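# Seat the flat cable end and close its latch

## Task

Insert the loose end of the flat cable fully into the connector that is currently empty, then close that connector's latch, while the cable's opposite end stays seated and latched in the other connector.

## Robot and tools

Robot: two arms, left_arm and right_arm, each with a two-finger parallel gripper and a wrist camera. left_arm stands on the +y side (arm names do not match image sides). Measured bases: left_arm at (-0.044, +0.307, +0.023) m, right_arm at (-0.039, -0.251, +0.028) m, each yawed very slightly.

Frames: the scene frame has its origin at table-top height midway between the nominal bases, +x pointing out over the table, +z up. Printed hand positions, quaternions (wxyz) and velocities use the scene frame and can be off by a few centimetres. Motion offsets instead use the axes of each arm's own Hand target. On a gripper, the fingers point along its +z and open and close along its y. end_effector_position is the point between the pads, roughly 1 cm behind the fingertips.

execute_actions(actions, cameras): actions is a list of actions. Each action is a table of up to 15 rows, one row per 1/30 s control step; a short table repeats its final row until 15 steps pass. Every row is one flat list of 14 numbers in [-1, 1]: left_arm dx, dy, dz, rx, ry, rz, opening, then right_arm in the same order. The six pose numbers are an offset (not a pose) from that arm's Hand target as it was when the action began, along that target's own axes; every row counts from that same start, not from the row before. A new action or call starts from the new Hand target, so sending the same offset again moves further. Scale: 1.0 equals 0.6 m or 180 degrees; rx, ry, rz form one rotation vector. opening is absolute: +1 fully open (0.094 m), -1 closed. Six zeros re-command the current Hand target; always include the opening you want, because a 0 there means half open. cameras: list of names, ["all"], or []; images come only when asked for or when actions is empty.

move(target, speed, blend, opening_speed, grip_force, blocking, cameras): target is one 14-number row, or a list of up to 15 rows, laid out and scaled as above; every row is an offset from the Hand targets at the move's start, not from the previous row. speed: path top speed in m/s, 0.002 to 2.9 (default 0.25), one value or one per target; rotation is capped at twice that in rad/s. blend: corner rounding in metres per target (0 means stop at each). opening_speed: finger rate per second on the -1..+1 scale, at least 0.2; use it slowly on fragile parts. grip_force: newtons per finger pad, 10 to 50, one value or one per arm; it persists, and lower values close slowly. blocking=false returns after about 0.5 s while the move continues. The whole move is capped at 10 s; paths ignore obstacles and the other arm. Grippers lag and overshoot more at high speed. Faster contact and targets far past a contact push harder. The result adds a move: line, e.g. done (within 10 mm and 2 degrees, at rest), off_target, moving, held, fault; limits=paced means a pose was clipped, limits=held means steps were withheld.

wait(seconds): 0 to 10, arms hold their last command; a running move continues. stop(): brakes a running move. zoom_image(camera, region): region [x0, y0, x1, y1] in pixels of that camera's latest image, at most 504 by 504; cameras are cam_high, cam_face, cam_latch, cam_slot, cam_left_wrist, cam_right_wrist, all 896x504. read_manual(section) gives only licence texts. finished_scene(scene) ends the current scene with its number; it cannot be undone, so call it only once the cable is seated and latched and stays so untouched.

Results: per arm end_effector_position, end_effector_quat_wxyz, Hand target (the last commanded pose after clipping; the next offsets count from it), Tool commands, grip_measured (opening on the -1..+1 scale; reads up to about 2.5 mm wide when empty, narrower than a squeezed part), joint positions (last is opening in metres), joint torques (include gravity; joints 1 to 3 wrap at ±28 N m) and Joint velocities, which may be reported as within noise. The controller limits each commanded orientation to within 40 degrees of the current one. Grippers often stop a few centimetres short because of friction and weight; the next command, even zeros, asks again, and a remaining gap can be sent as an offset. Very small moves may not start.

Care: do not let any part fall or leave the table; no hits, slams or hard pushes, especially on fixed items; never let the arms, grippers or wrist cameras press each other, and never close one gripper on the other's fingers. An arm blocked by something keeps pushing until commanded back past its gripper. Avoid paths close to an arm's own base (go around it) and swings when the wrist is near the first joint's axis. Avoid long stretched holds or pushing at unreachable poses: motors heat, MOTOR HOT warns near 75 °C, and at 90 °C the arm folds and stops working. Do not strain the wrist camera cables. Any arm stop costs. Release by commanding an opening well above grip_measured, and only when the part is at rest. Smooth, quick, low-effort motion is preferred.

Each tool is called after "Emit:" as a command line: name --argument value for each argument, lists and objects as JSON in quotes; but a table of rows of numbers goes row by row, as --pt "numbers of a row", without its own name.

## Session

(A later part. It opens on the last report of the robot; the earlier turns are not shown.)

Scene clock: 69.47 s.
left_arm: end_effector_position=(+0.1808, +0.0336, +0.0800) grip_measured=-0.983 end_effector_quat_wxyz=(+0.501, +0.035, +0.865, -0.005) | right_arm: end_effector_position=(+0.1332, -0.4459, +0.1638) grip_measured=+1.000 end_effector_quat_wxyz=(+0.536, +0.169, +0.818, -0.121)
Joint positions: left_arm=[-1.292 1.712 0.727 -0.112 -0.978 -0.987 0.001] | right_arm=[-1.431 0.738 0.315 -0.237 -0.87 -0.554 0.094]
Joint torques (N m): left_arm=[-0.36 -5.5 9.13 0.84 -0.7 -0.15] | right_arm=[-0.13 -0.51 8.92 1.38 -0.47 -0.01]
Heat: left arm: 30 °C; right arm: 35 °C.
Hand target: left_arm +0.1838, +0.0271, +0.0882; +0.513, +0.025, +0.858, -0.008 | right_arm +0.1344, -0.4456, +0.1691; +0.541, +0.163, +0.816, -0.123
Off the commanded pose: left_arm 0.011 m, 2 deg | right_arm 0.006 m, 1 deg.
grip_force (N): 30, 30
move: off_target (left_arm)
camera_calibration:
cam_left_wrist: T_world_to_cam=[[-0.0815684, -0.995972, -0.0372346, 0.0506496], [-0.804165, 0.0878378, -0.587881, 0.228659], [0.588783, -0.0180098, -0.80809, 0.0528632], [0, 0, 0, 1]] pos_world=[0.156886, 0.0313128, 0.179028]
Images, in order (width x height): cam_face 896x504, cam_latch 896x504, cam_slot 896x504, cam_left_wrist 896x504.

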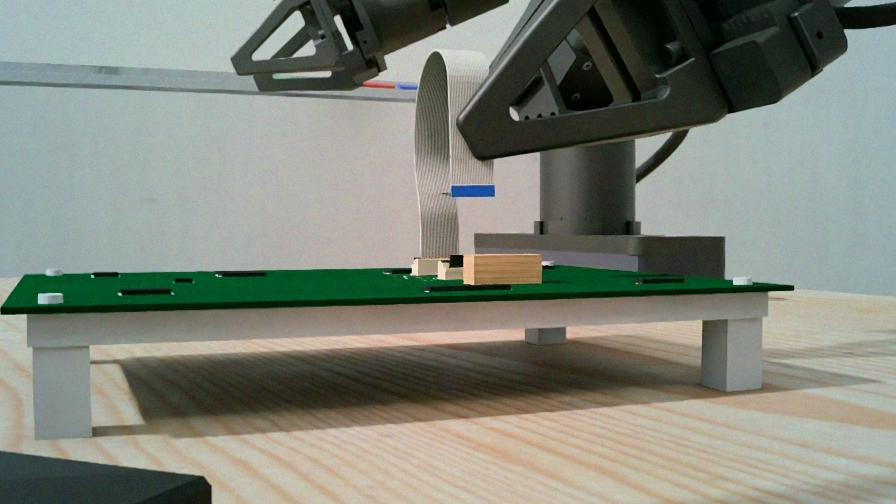

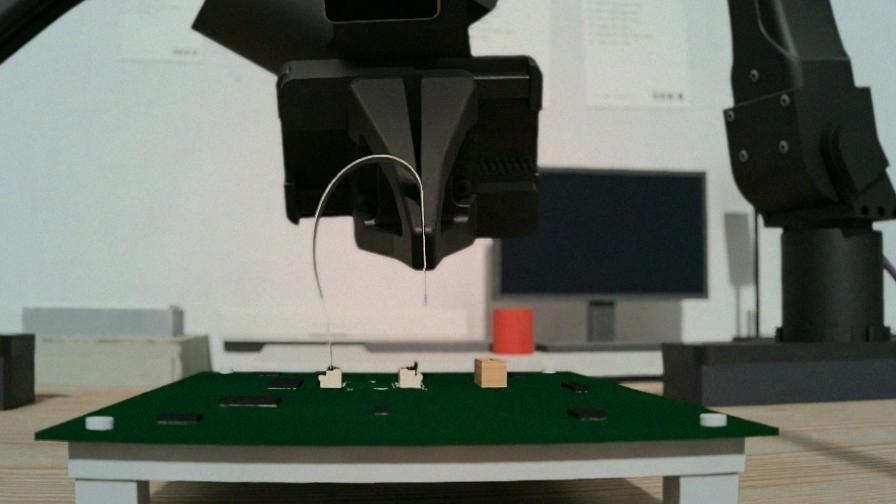

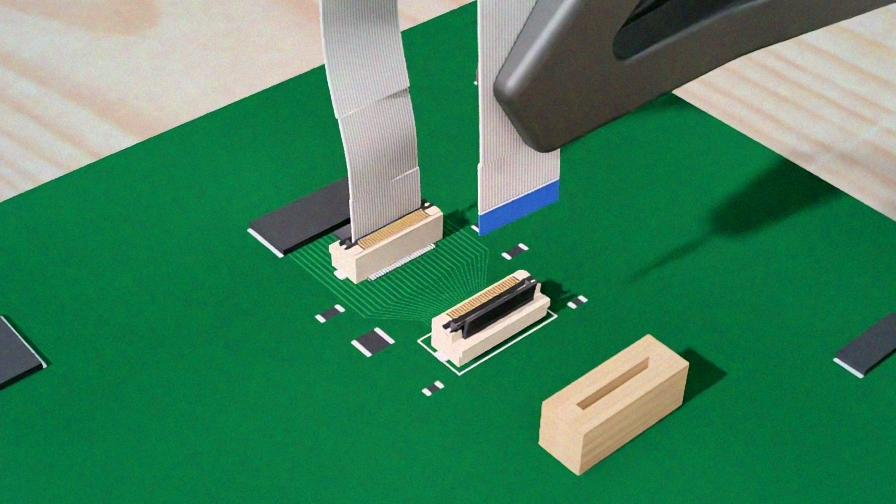

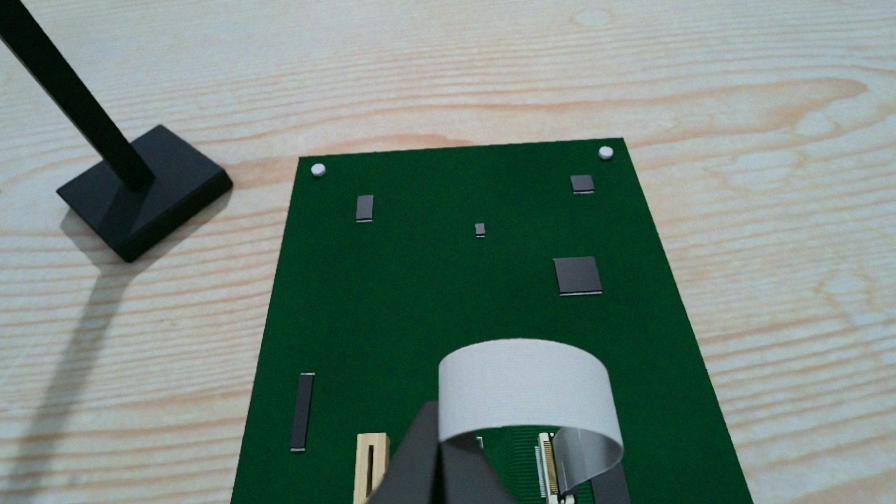

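Emit:
move --target '[0.0128, -0.0063, 0.0042, -0.0179, 0, -0.0243, -1, 0, 0, 0, 0, 0, 0, 1]' --speed 0.04 --cameras '["cam_latch", "cam_slot", "cam_face"]'

Emit:
zoom_image --camera "cam_latch" --region '[390, 250, 450, 400]'

Emit:
zoom_image --camera "cam_slot" --region '[420, 150, 600, 390]'

Emit:
zoom_image --camera "cam_face" --region '[400, 150, 560, 300]'

Scene clock: 86.37 s.
left_arm: end_effector_position=(+0.1792, +0.0300, +0.0721) grip_measured=-0.983 end_effector_quat_wxyz=(+0.500, -0.013, +0.866, -0.001) | right_arm: end_effector_position=(+0.1332, -0.4459, +0.1638) grip_measured=+1.000 end_effector_quat_wxyz=(+0.536, +0.169, +0.818, -0.121)
Joint positions: left_arm=[-1.308 1.791 0.806 -0.229 -1.007 -1.174 0.001] | right_arm=[-1.431 0.738 0.315 -0.237 -0.87 -0.554 0.094]
Joint torques (N m): left_arm=[-0.34 -6.02 8.91 0.66 -0.78 -0.13] | right_arm=[-0.12 -0.46 8.94 1.38 -0.47 0]
Heat: left arm: 30 °C; right arm: 35 °C.
Hand target: left_arm +0.1822, +0.0236, +0.0802; +0.513, -0.022, +0.858, -0.003 | right_arm +0.1344, -0.4456, +0.1691; +0.541, +0.163, +0.816, -0.123
Off the commanded pose: left_arm 0.011 m, 2 deg | right_arm 0.006 m, 1 deg.
grip_force (N): 30, 30
move: off_target (left_arm)
Images, in order (width x height): cam_face 896x504, cam_latch 896x504, cam_slot 896x504.

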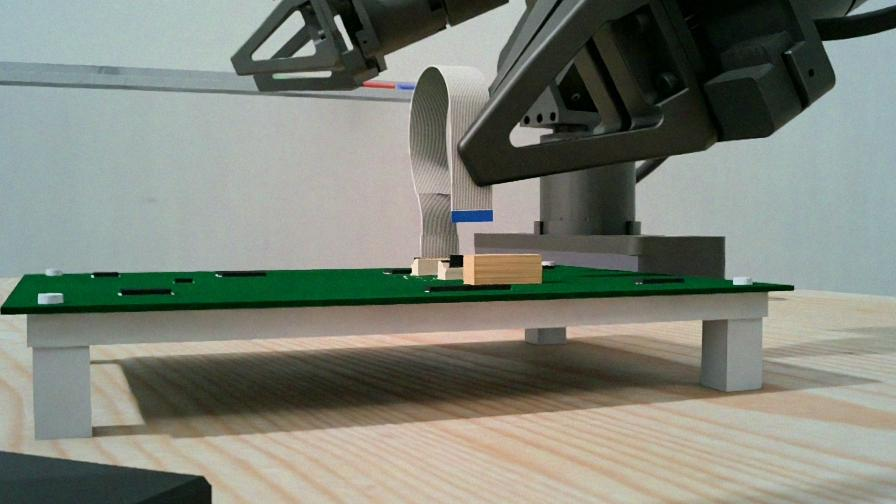

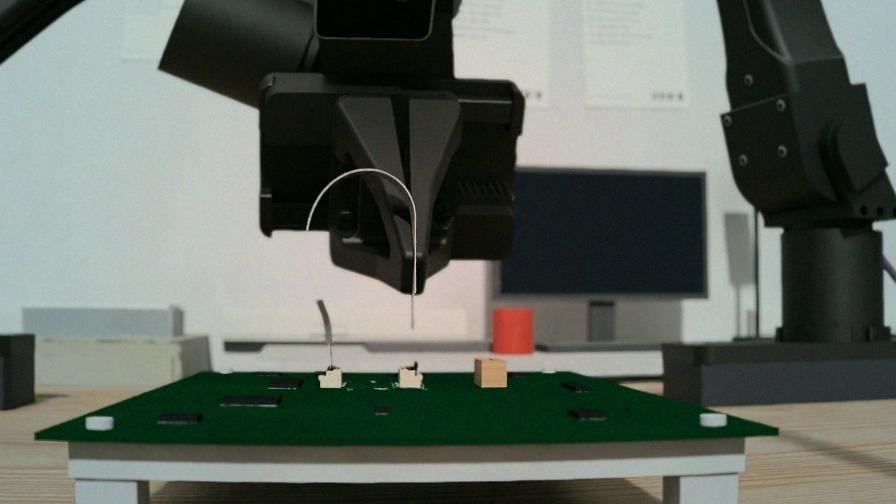

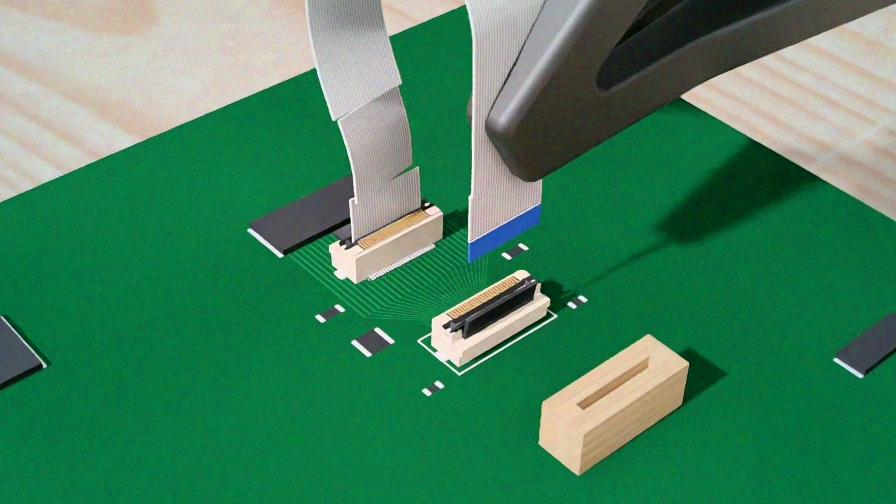

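Scaled by 3.360 from the camera's 896x504 image, which has a finer 1280x720 frame.

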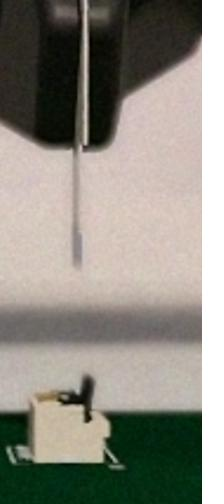

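Scaled by 2.100 from the camera's 896x504 image, which has a finer 1280x720 frame.

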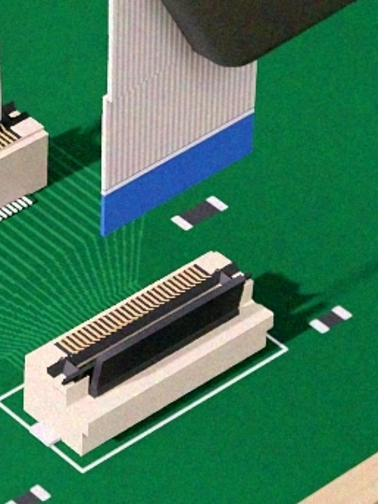

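Scaled by 3.150 from the camera's 896x504 image, which has a finer 1280x720 frame.

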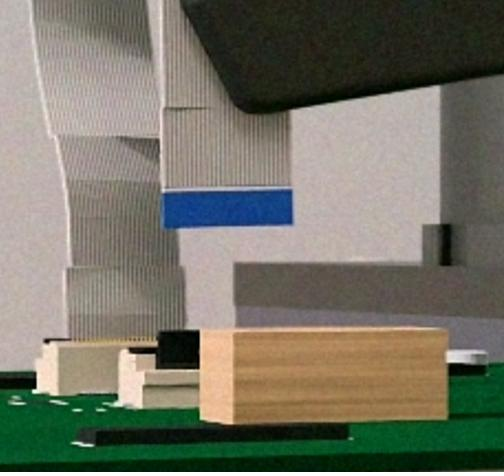

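Emit:
zoom_image --camera "cam_latch" --region '[315, 350, 345, 395]'

Emit:
zoom_image --camera "cam_latch" --region '[395, 350, 425, 395]'

Emit:
zoom_image --camera "cam_slot" --region '[425, 260, 560, 370]'

Scaled by 11.200 from the camera's 896x504 image, which has a finer 1280x720 frame.

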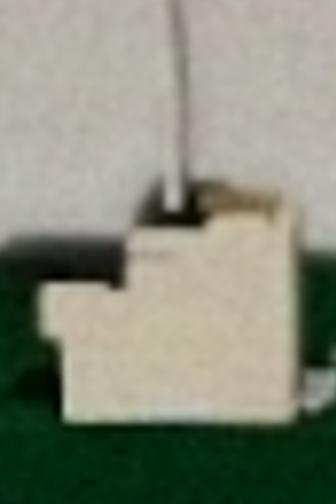

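Scaled by 11.200 from the camera's 896x504 image, which has a finer 1280x720 frame.

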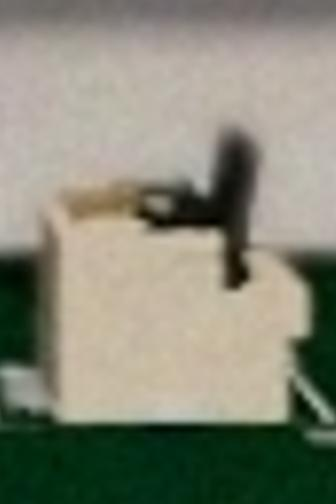

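Scaled by 3.733 from the camera's 896x504 image, which has a finer 1280x720 frame.

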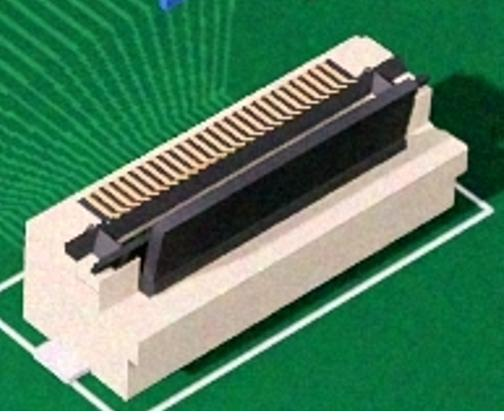

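Emit:
zoom_image --camera "cam_latch" --region '[395, 290, 435, 335]'

Emit:
zoom_image --camera "cam_face" --region '[410, 190, 520, 290]'

Scaled by 11.200 from the camera's 896x504 image, which has a finer 1280x720 frame.

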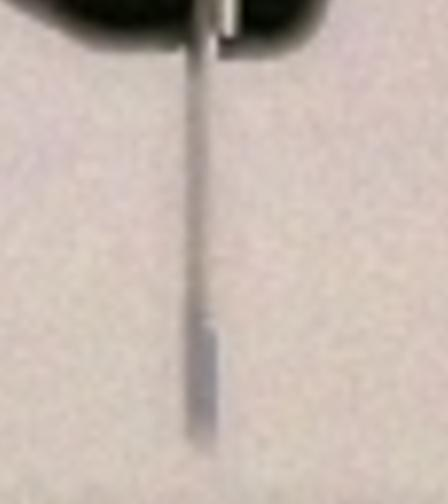

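Scaled by 4.582 from the camera's 896x504 image, which has a finer 1280x720 frame.

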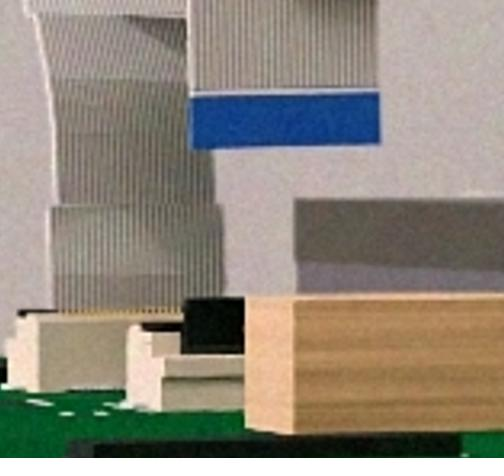

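Emit:
move --target '[0.0092, -0.0009, 0.0041, 0, 0, 0, -1, 0, 0, 0, 0, 0, 0, 1]' --speed 0.03 --cameras '["cam_latch", "cam_slot", "cam_face"]'

Emit:
zoom_image --camera "cam_latch" --region '[390, 325, 440, 395]'

Emit:
zoom_image --camera "cam_slot" --region '[420, 200, 600, 390]'

Emit:
zoom_image --camera "cam_face" --region '[410, 190, 520, 290]'

Scene clock: 94.37 s.
left_arm: end_effector_position=(+0.1784, +0.0312, +0.0660) grip_measured=-0.983 end_effector_quat_wxyz=(+0.498, -0.010, +0.867, +0.006) | right_arm: end_effector_position=(+0.1332, -0.4459, +0.1638) grip_measured=+1.000 end_effector_quat_wxyz=(+0.536, +0.169, +0.818, -0.121)
Joint positions: left_arm=[-1.31 1.812 0.806 -0.229 -1.008 -1.18 0.001] | right_arm=[-1.431 0.738 0.315 -0.237 -0.87 -0.554 0.094]
Joint torques (N m): left_arm=[-0.51 -6 8.42 0.81 -0.8 -0.11] | right_arm=[-0.12 -0.47 8.91 1.36 -0.47 0]
Heat: left arm: 31 °C; right arm: 35 °C.
Hand target: left_arm +0.1819, +0.0229, +0.0741; +0.513, -0.022, +0.858, -0.003 | right_arm +0.1344, -0.4456, +0.1691; +0.541, +0.163, +0.816, -0.123
Off the commanded pose: left_arm 0.012 m, 3 deg | right_arm 0.006 m, 1 deg.
grip_force (N): 30, 30
move: off_target (left_arm)
Images, in order (width x height): cam_face 896x504, cam_latch 896x504, cam_slot 896x504.

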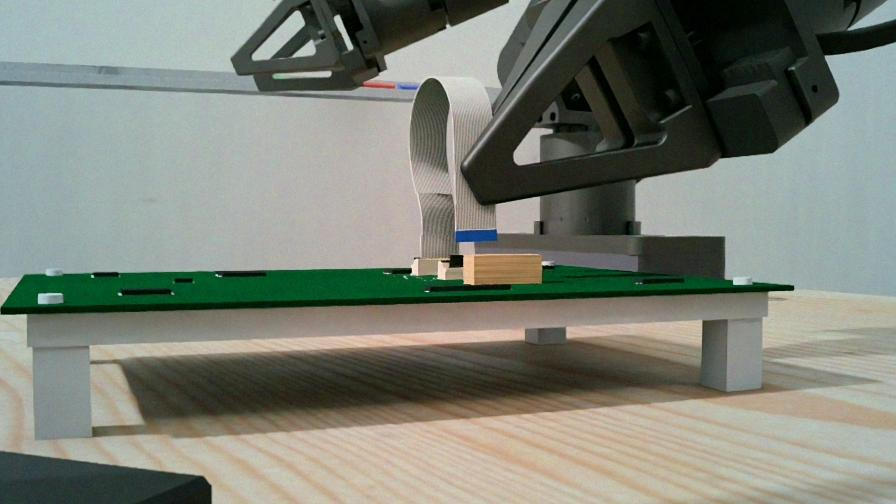

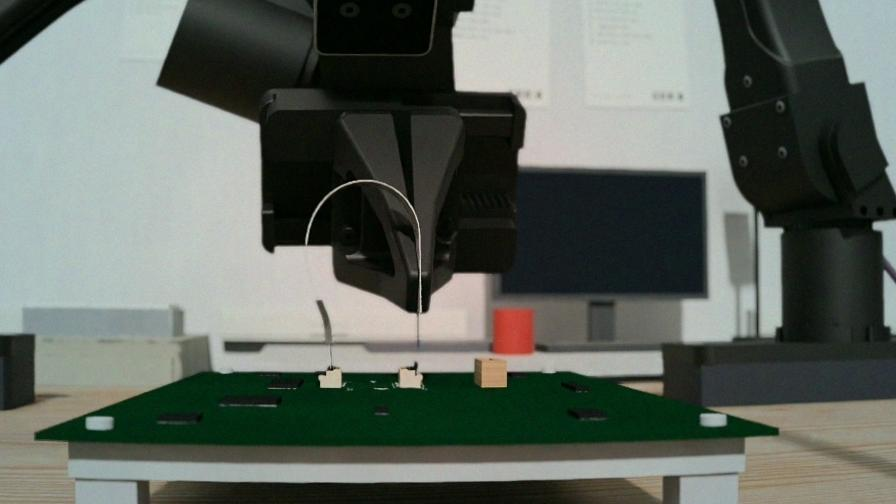

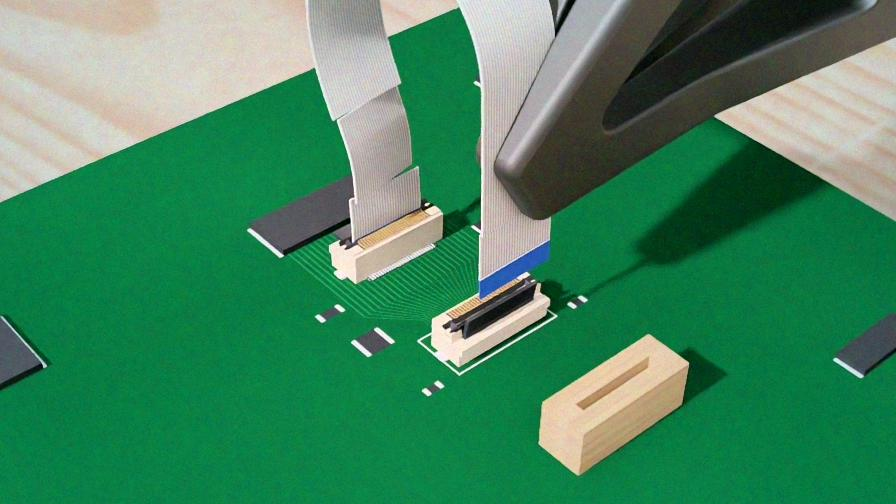

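Scaled by 7.200 from the camera's 896x504 image, which has a finer 1280x720 frame.

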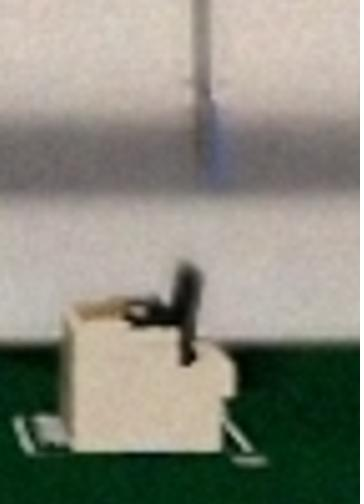

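Scaled by 2.653 from the camera's 896x504 image, which has a finer 1280x720 frame.

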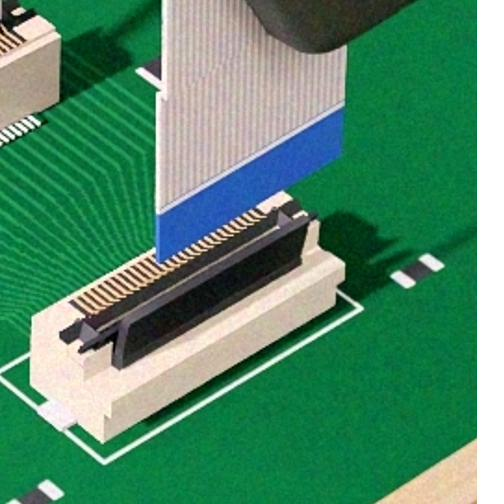

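Scaled by 4.582 from the camera's 896x504 image, which has a finer 1280x720 frame.

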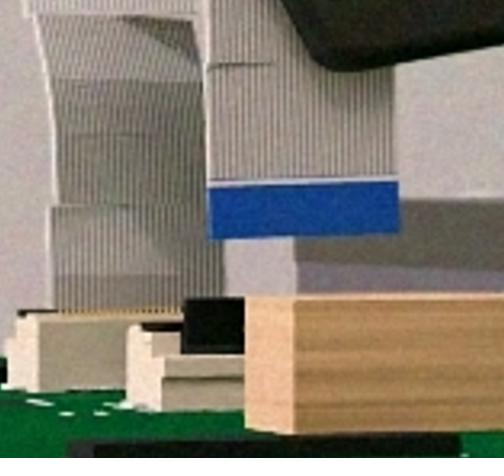

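Emit:
move --target '[0.0002, -0.0047, -0.0001, 0, 0, 0, -1, 0, 0, 0, 0, 0, 0, 1]' --speed 0.03 --cameras '["cam_latch", "cam_face"]'

Emit:
zoom_image --camera "cam_latch" --region '[390, 325, 440, 395]'

Emit:
zoom_image --camera "cam_face" --region '[410, 190, 520, 290]'

Scene clock: 96.80 s.
left_arm: end_effector_position=(+0.1785, +0.0283, +0.0660) grip_measured=-0.983 end_effector_quat_wxyz=(+0.498, -0.012, +0.867, +0.004) | right_arm: end_effector_position=(+0.1332, -0.4459, +0.1638) grip_measured=+1.000 end_effector_quat_wxyz=(+0.536, +0.169, +0.818, -0.121)
Joint positions: left_arm=[-1.312 1.82 0.815 -0.229 -1.009 -1.184 0.001] | right_arm=[-1.431 0.738 0.315 -0.237 -0.87 -0.554 0.094]
Joint torques (N m): left_arm=[-0.39 -6.04 8.76 0.74 -0.77 -0.11] | right_arm=[-0.1 -0.51 8.92 1.38 -0.47 0]
Heat: left arm: 31 °C; right arm: 35 °C.
Hand target: left_arm +0.1818, +0.0200, +0.0742; +0.513, -0.022, +0.858, -0.003 | right_arm +0.1344, -0.4456, +0.1691; +0.541, +0.163, +0.816, -0.123
Off the commanded pose: left_arm 0.012 m, 2 deg | right_arm 0.006 m, 1 deg.
grip_force (N): 30, 30
move: off_target (left_arm)
Images, in order (width x height): cam_face 896x504, cam_latch 896x504.

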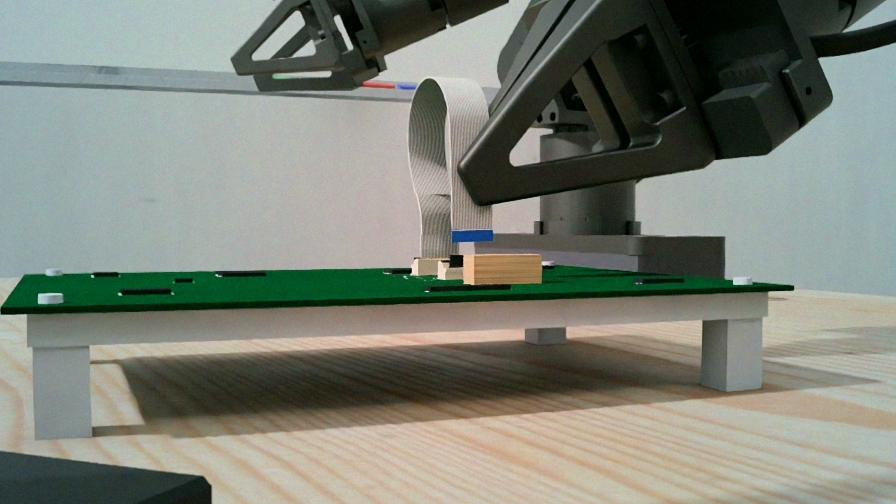

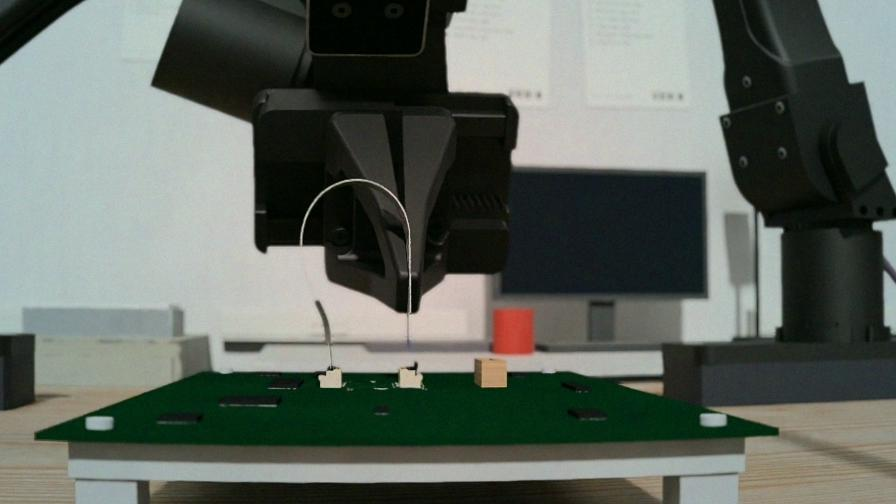

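Scaled by 7.200 from the camera's 896x504 image, which has a finer 1280x720 frame.

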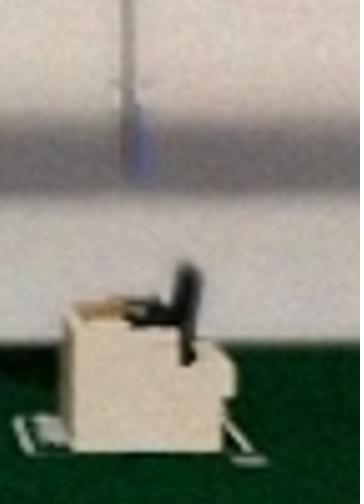

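Scaled by 4.582 from the camera's 896x504 image, which has a finer 1280x720 frame.

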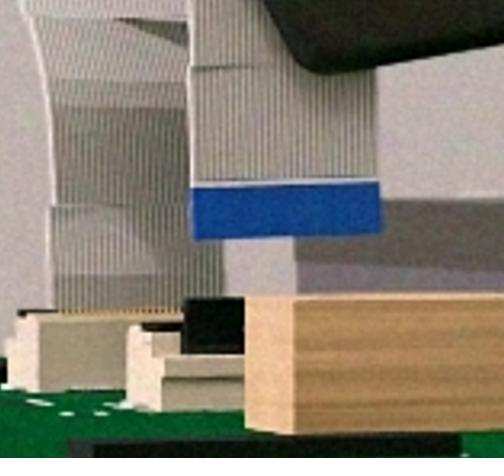

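Emit:
move --target '[0.0044, -0.0002, 0.0024, 0, 0, 0, -1, 0, 0, 0, 0, 0, 0, 1]' --speed 0.03 --cameras '["cam_latch", "cam_face", "cam_slot"]'

Emit:
zoom_image --camera "cam_latch" --region '[390, 325, 440, 395]'

Emit:
zoom_image --camera "cam_face" --region '[410, 190, 520, 290]'

Emit:
zoom_image --camera "cam_slot" --region '[420, 200, 600, 390]'

Scene clock: 102.63 s.
left_arm: end_effector_position=(+0.1784, +0.0291, +0.0631) grip_measured=-0.983 end_effector_quat_wxyz=(+0.498, -0.010, +0.867, +0.008) | right_arm: end_effector_position=(+0.1332, -0.4459, +0.1638) grip_measured=+1.000 end_effector_quat_wxyz=(+0.536, +0.169, +0.818, -0.121)
Joint positions: left_arm=[-1.312 1.83 0.815 -0.229 -1.01 -1.186 0.001] | right_arm=[-1.431 0.738 0.315 -0.237 -0.87 -0.554 0.094]
Joint torques (N m): left_arm=[-0.4 -6.11 8.44 0.85 -0.75 -0.11] | right_arm=[-0.16 -0.5 8.95 1.37 -0.46 -0.01]
Heat: left arm: 30 °C; right arm: 35 °C.
Hand target: left_arm +0.1818, +0.0198, +0.0712; +0.513, -0.022, +0.858, -0.003 | right_arm +0.1344, -0.4456, +0.1691; +0.541, +0.163, +0.816, -0.123
Off the commanded pose: left_arm 0.013 m, 3 deg | right_arm 0.006 m, 1 deg.
grip_force (N): 30, 30
move: off_target (left_arm)
Images, in order (width x height): cam_face 896x504, cam_latch 896x504, cam_slot 896x504.

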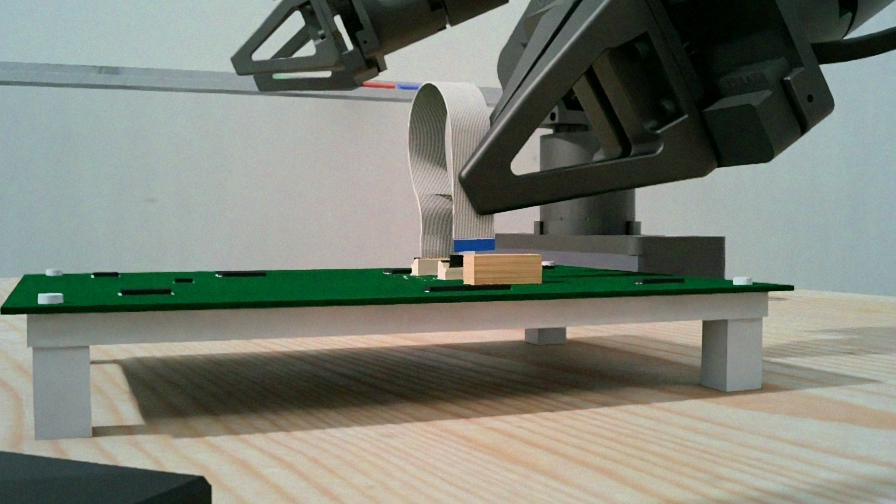

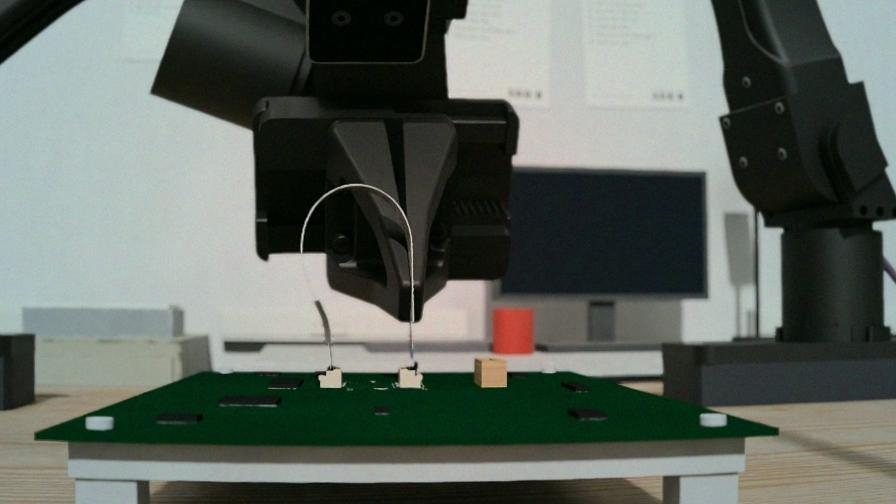

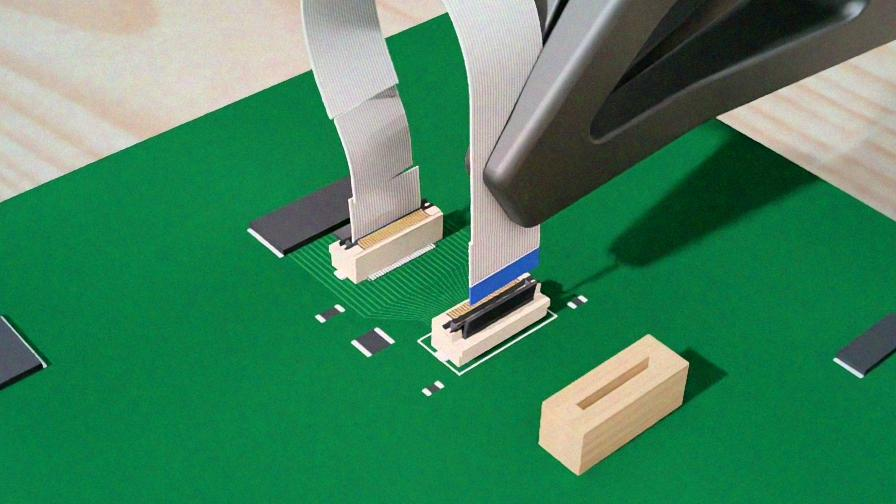

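Scaled by 7.200 from the camera's 896x504 image, which has a finer 1280x720 frame.

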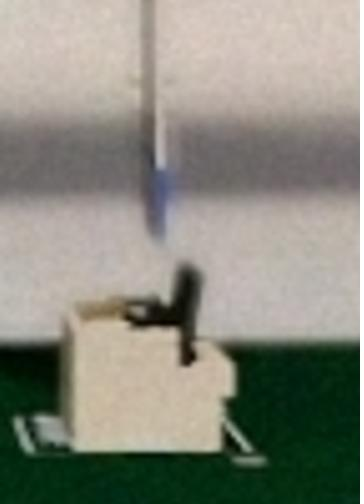

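Scaled by 4.582 from the camera's 896x504 image, which has a finer 1280x720 frame.

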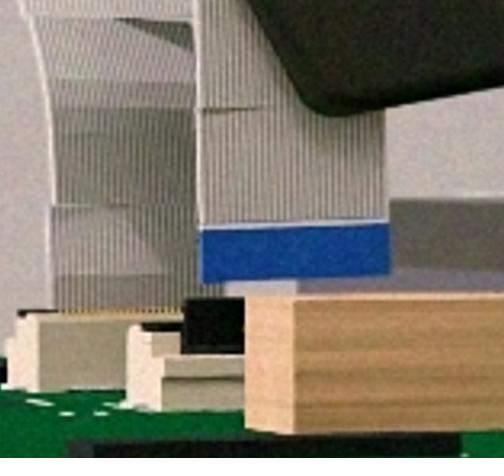

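Scaled by 2.653 from the camera's 896x504 image, which has a finer 1280x720 frame.

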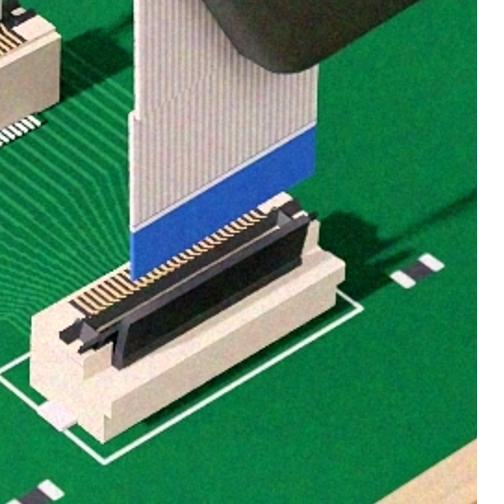

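Emit:
zoom_image --camera "cam_face" --region '[410, 230, 470, 290]'

Emit:
zoom_image --camera "cam_face" --region '[450, 210, 510, 270]'

Scaled by 8.400 from the camera's 896x504 image, which has a finer 1280x720 frame.

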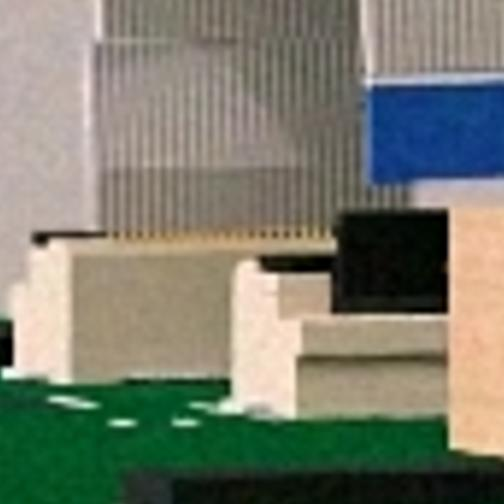

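Scaled by 8.400 from the camera's 896x504 image, which has a finer 1280x720 frame.

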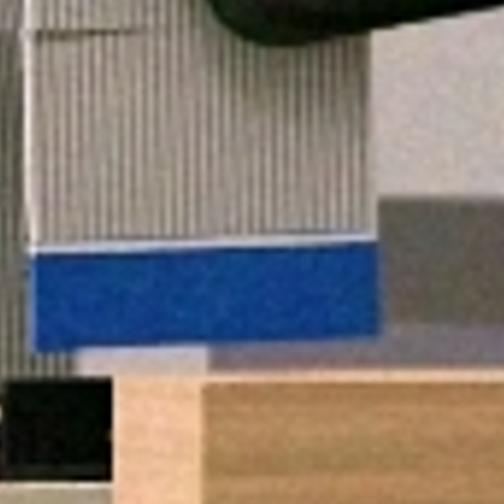

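Emit:
move --target '[0.0016, -0.0016, 0.0023, 0, 0, 0, -1, 0, 0, 0, 0, 0, 0, 1]' --speed 0.03 --cameras '["cam_latch", "cam_face", "cam_slot"]'

Emit:
zoom_image --camera "cam_latch" --region '[390, 325, 440, 395]'

Emit:
zoom_image --camera "cam_face" --region '[410, 210, 510, 290]'

Emit:
zoom_image --camera "cam_slot" --region '[420, 230, 570, 370]'

Scene clock: 110.53 s.
left_arm: end_effector_position=(+0.1785, +0.0288, +0.0612) grip_measured=-0.983 end_effector_quat_wxyz=(+0.498, -0.010, +0.867, +0.009) | right_arm: end_effector_position=(+0.1332, -0.4459, +0.1638) grip_measured=+1.000 end_effector_quat_wxyz=(+0.536, +0.169, +0.818, -0.121)
Joint positions: left_arm=[-1.312 1.837 0.815 -0.223 -1.01 -1.186 0.001] | right_arm=[-1.431 0.738 0.315 -0.237 -0.87 -0.554 0.094]
Joint torques (N m): left_arm=[-0.24 -6.19 8.57 0.87 -0.76 -0.08] | right_arm=[-0.08 -0.44 8.95 1.38 -0.47 0]
Heat: left arm: 30 °C; right arm: 35 °C.
Hand target: left_arm +0.1826, +0.0188, +0.0696; +0.513, -0.022, +0.858, -0.003 | right_arm +0.1344, -0.4456, +0.1691; +0.541, +0.163, +0.816, -0.123
Off the commanded pose: left_arm 0.014 m, 3 deg | right_arm 0.006 m, 1 deg.
grip_force (N): 30, 30
move: off_target (left_arm)
Images, in order (width x height): cam_face 896x504, cam_latch 896x504, cam_slot 896x504.

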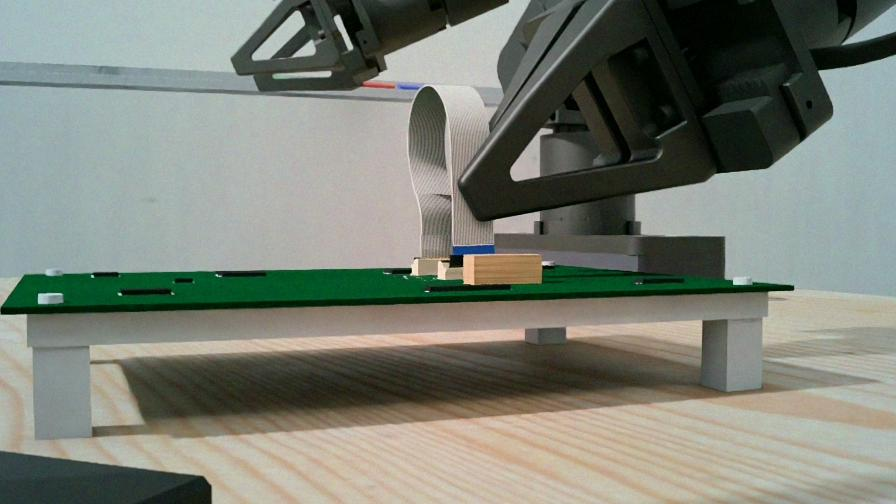

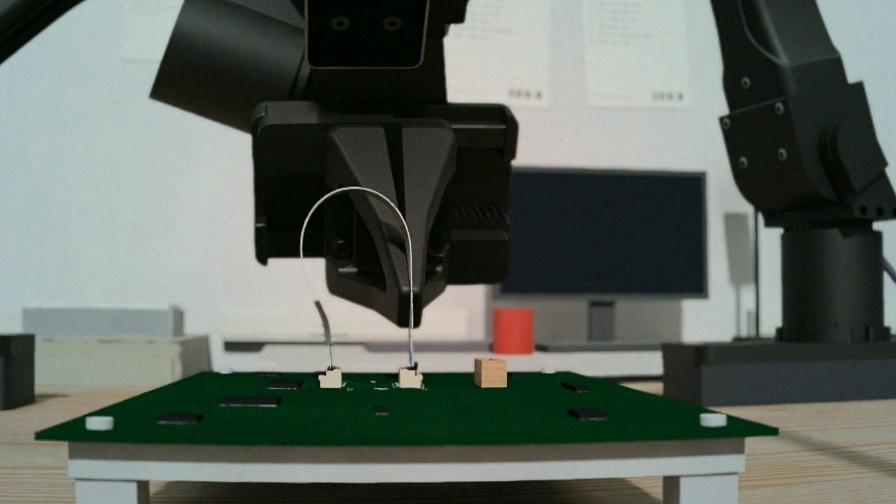

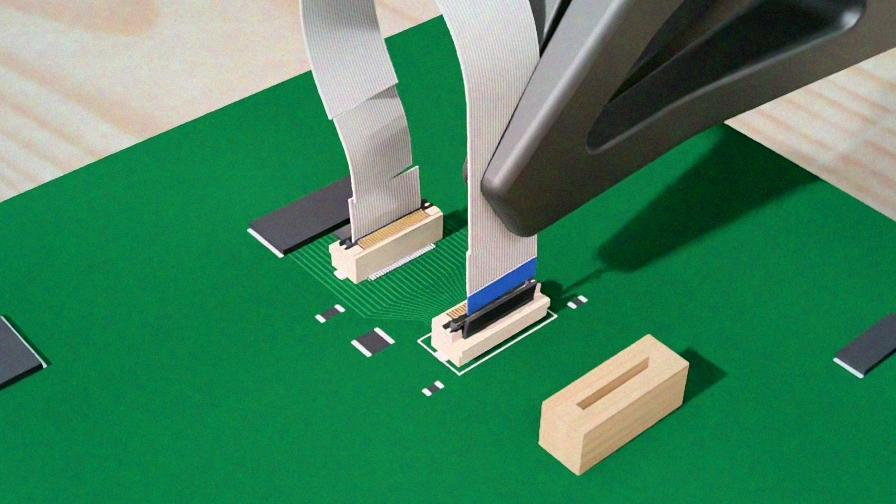

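Scaled by 7.200 from the camera's 896x504 image, which has a finer 1280x720 frame.

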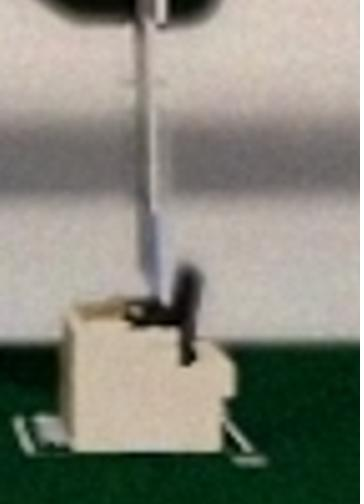

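Scaled by 5.040 from the camera's 896x504 image, which has a finer 1280x720 frame.

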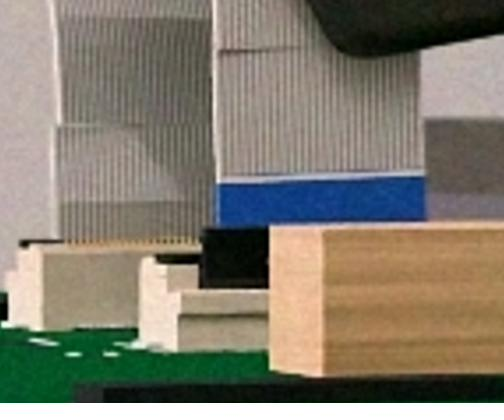

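Scaled by 3.360 from the camera's 896x504 image, which has a finer 1280x720 frame.

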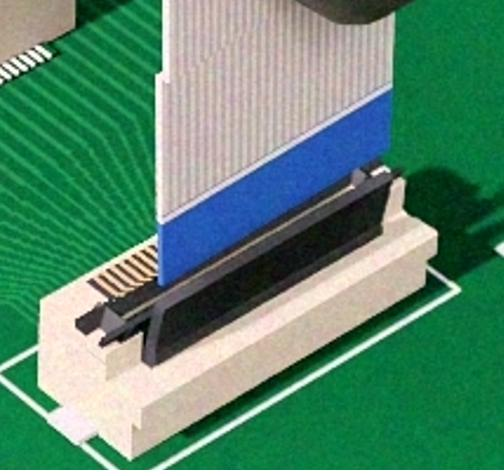

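Emit:
move --target '[-0.0025, -0.0009, 0.0011, 0, 0, 0, -1, 0, 0, 0, 0, 0, 0, 1]' --speed 0.02 --cameras '["cam_latch", "cam_face", "cam_slot"]'

Emit:
zoom_image --camera "cam_latch" --region '[390, 325, 440, 395]'

Emit:
zoom_image --camera "cam_slot" --region '[420, 230, 570, 370]'

Scene clock: 134.27 s.
left_arm: end_effector_position=(+0.1785, +0.0285, +0.0613) grip_measured=-0.983 end_effector_quat_wxyz=(+0.498, -0.010, +0.867, +0.008) | right_arm: end_effector_position=(+0.1332, -0.4459, +0.1638) grip_measured=+1.000 end_effector_quat_wxyz=(+0.536, +0.169, +0.818, -0.121)
Joint positions: left_arm=[-1.312 1.837 0.815 -0.221 -1.01 -1.186 0.001] | right_arm=[-1.431 0.738 0.315 -0.237 -0.87 -0.554 0.094]
Joint torques (N m): left_arm=[0.03 -6.3 8.88 0.87 -0.75 0] | right_arm=[-0.13 -0.49 8.92 1.38 -0.48 -0.01]
Heat: left arm: 30 °C; right arm: 35 °C.
Hand target: left_arm +0.1839, +0.0184, +0.0707; +0.513, -0.022, +0.858, -0.003 | right_arm +0.1344, -0.4456, +0.1691; +0.541, +0.163, +0.816, -0.123
Off the commanded pose: left_arm 0.015 m, 3 deg | right_arm 0.006 m, 1 deg.
grip_force (N): 30, 30
move: off_target (left_arm)
Images, in order (width x height): cam_face 896x504, cam_latch 896x504, cam_slot 896x504.

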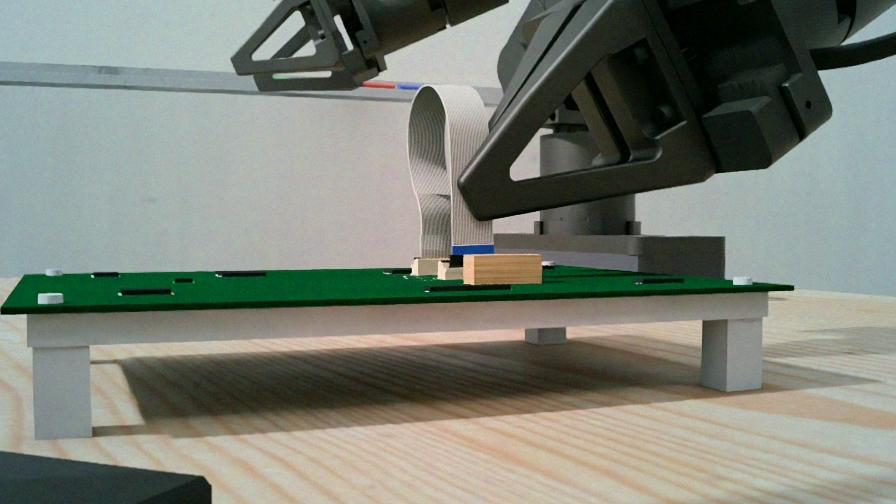

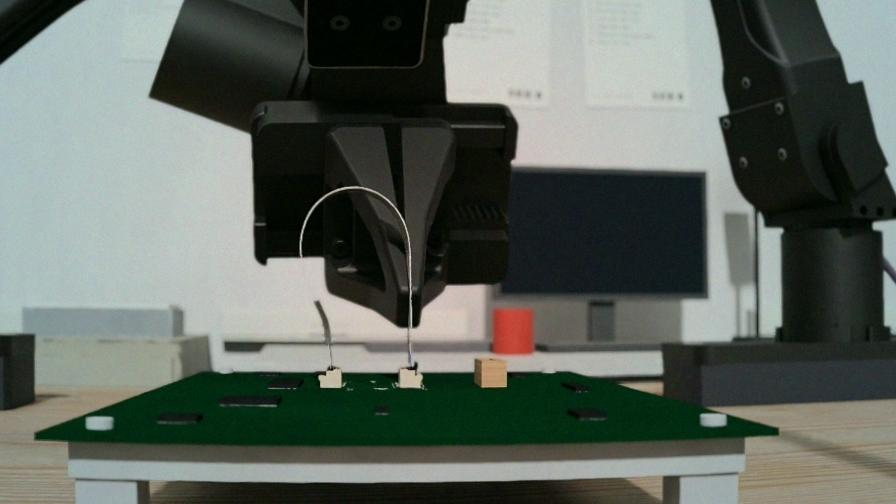

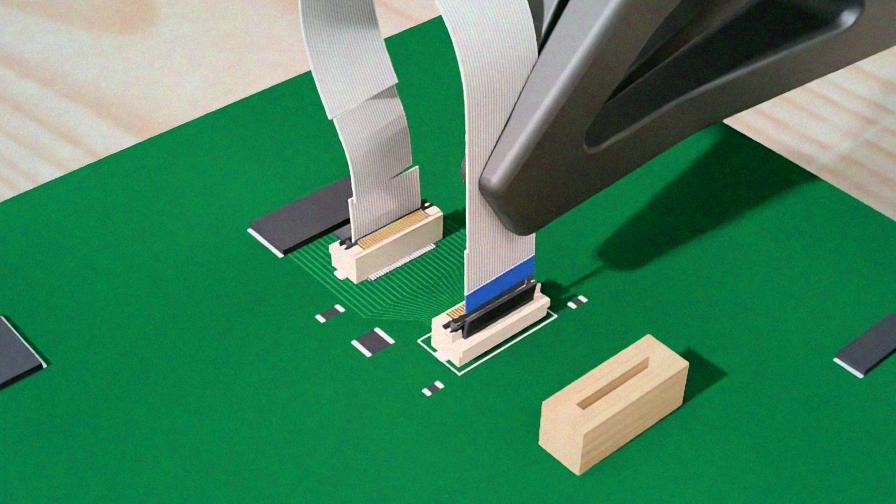

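Scaled by 7.200 from the camera's 896x504 image, which has a finer 1280x720 frame.

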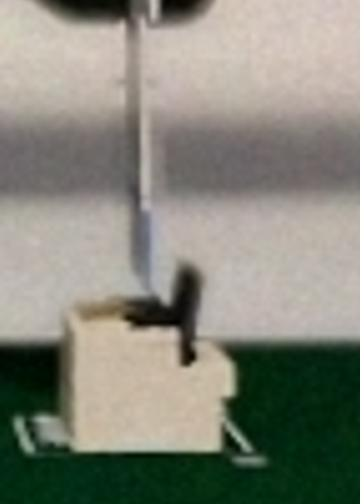

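Scaled by 3.360 from the camera's 896x504 image, which has a finer 1280x720 frame.

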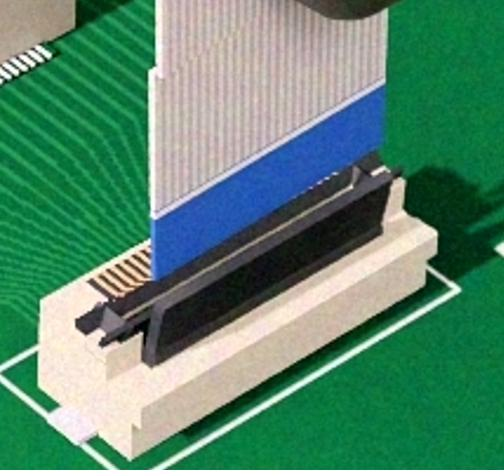

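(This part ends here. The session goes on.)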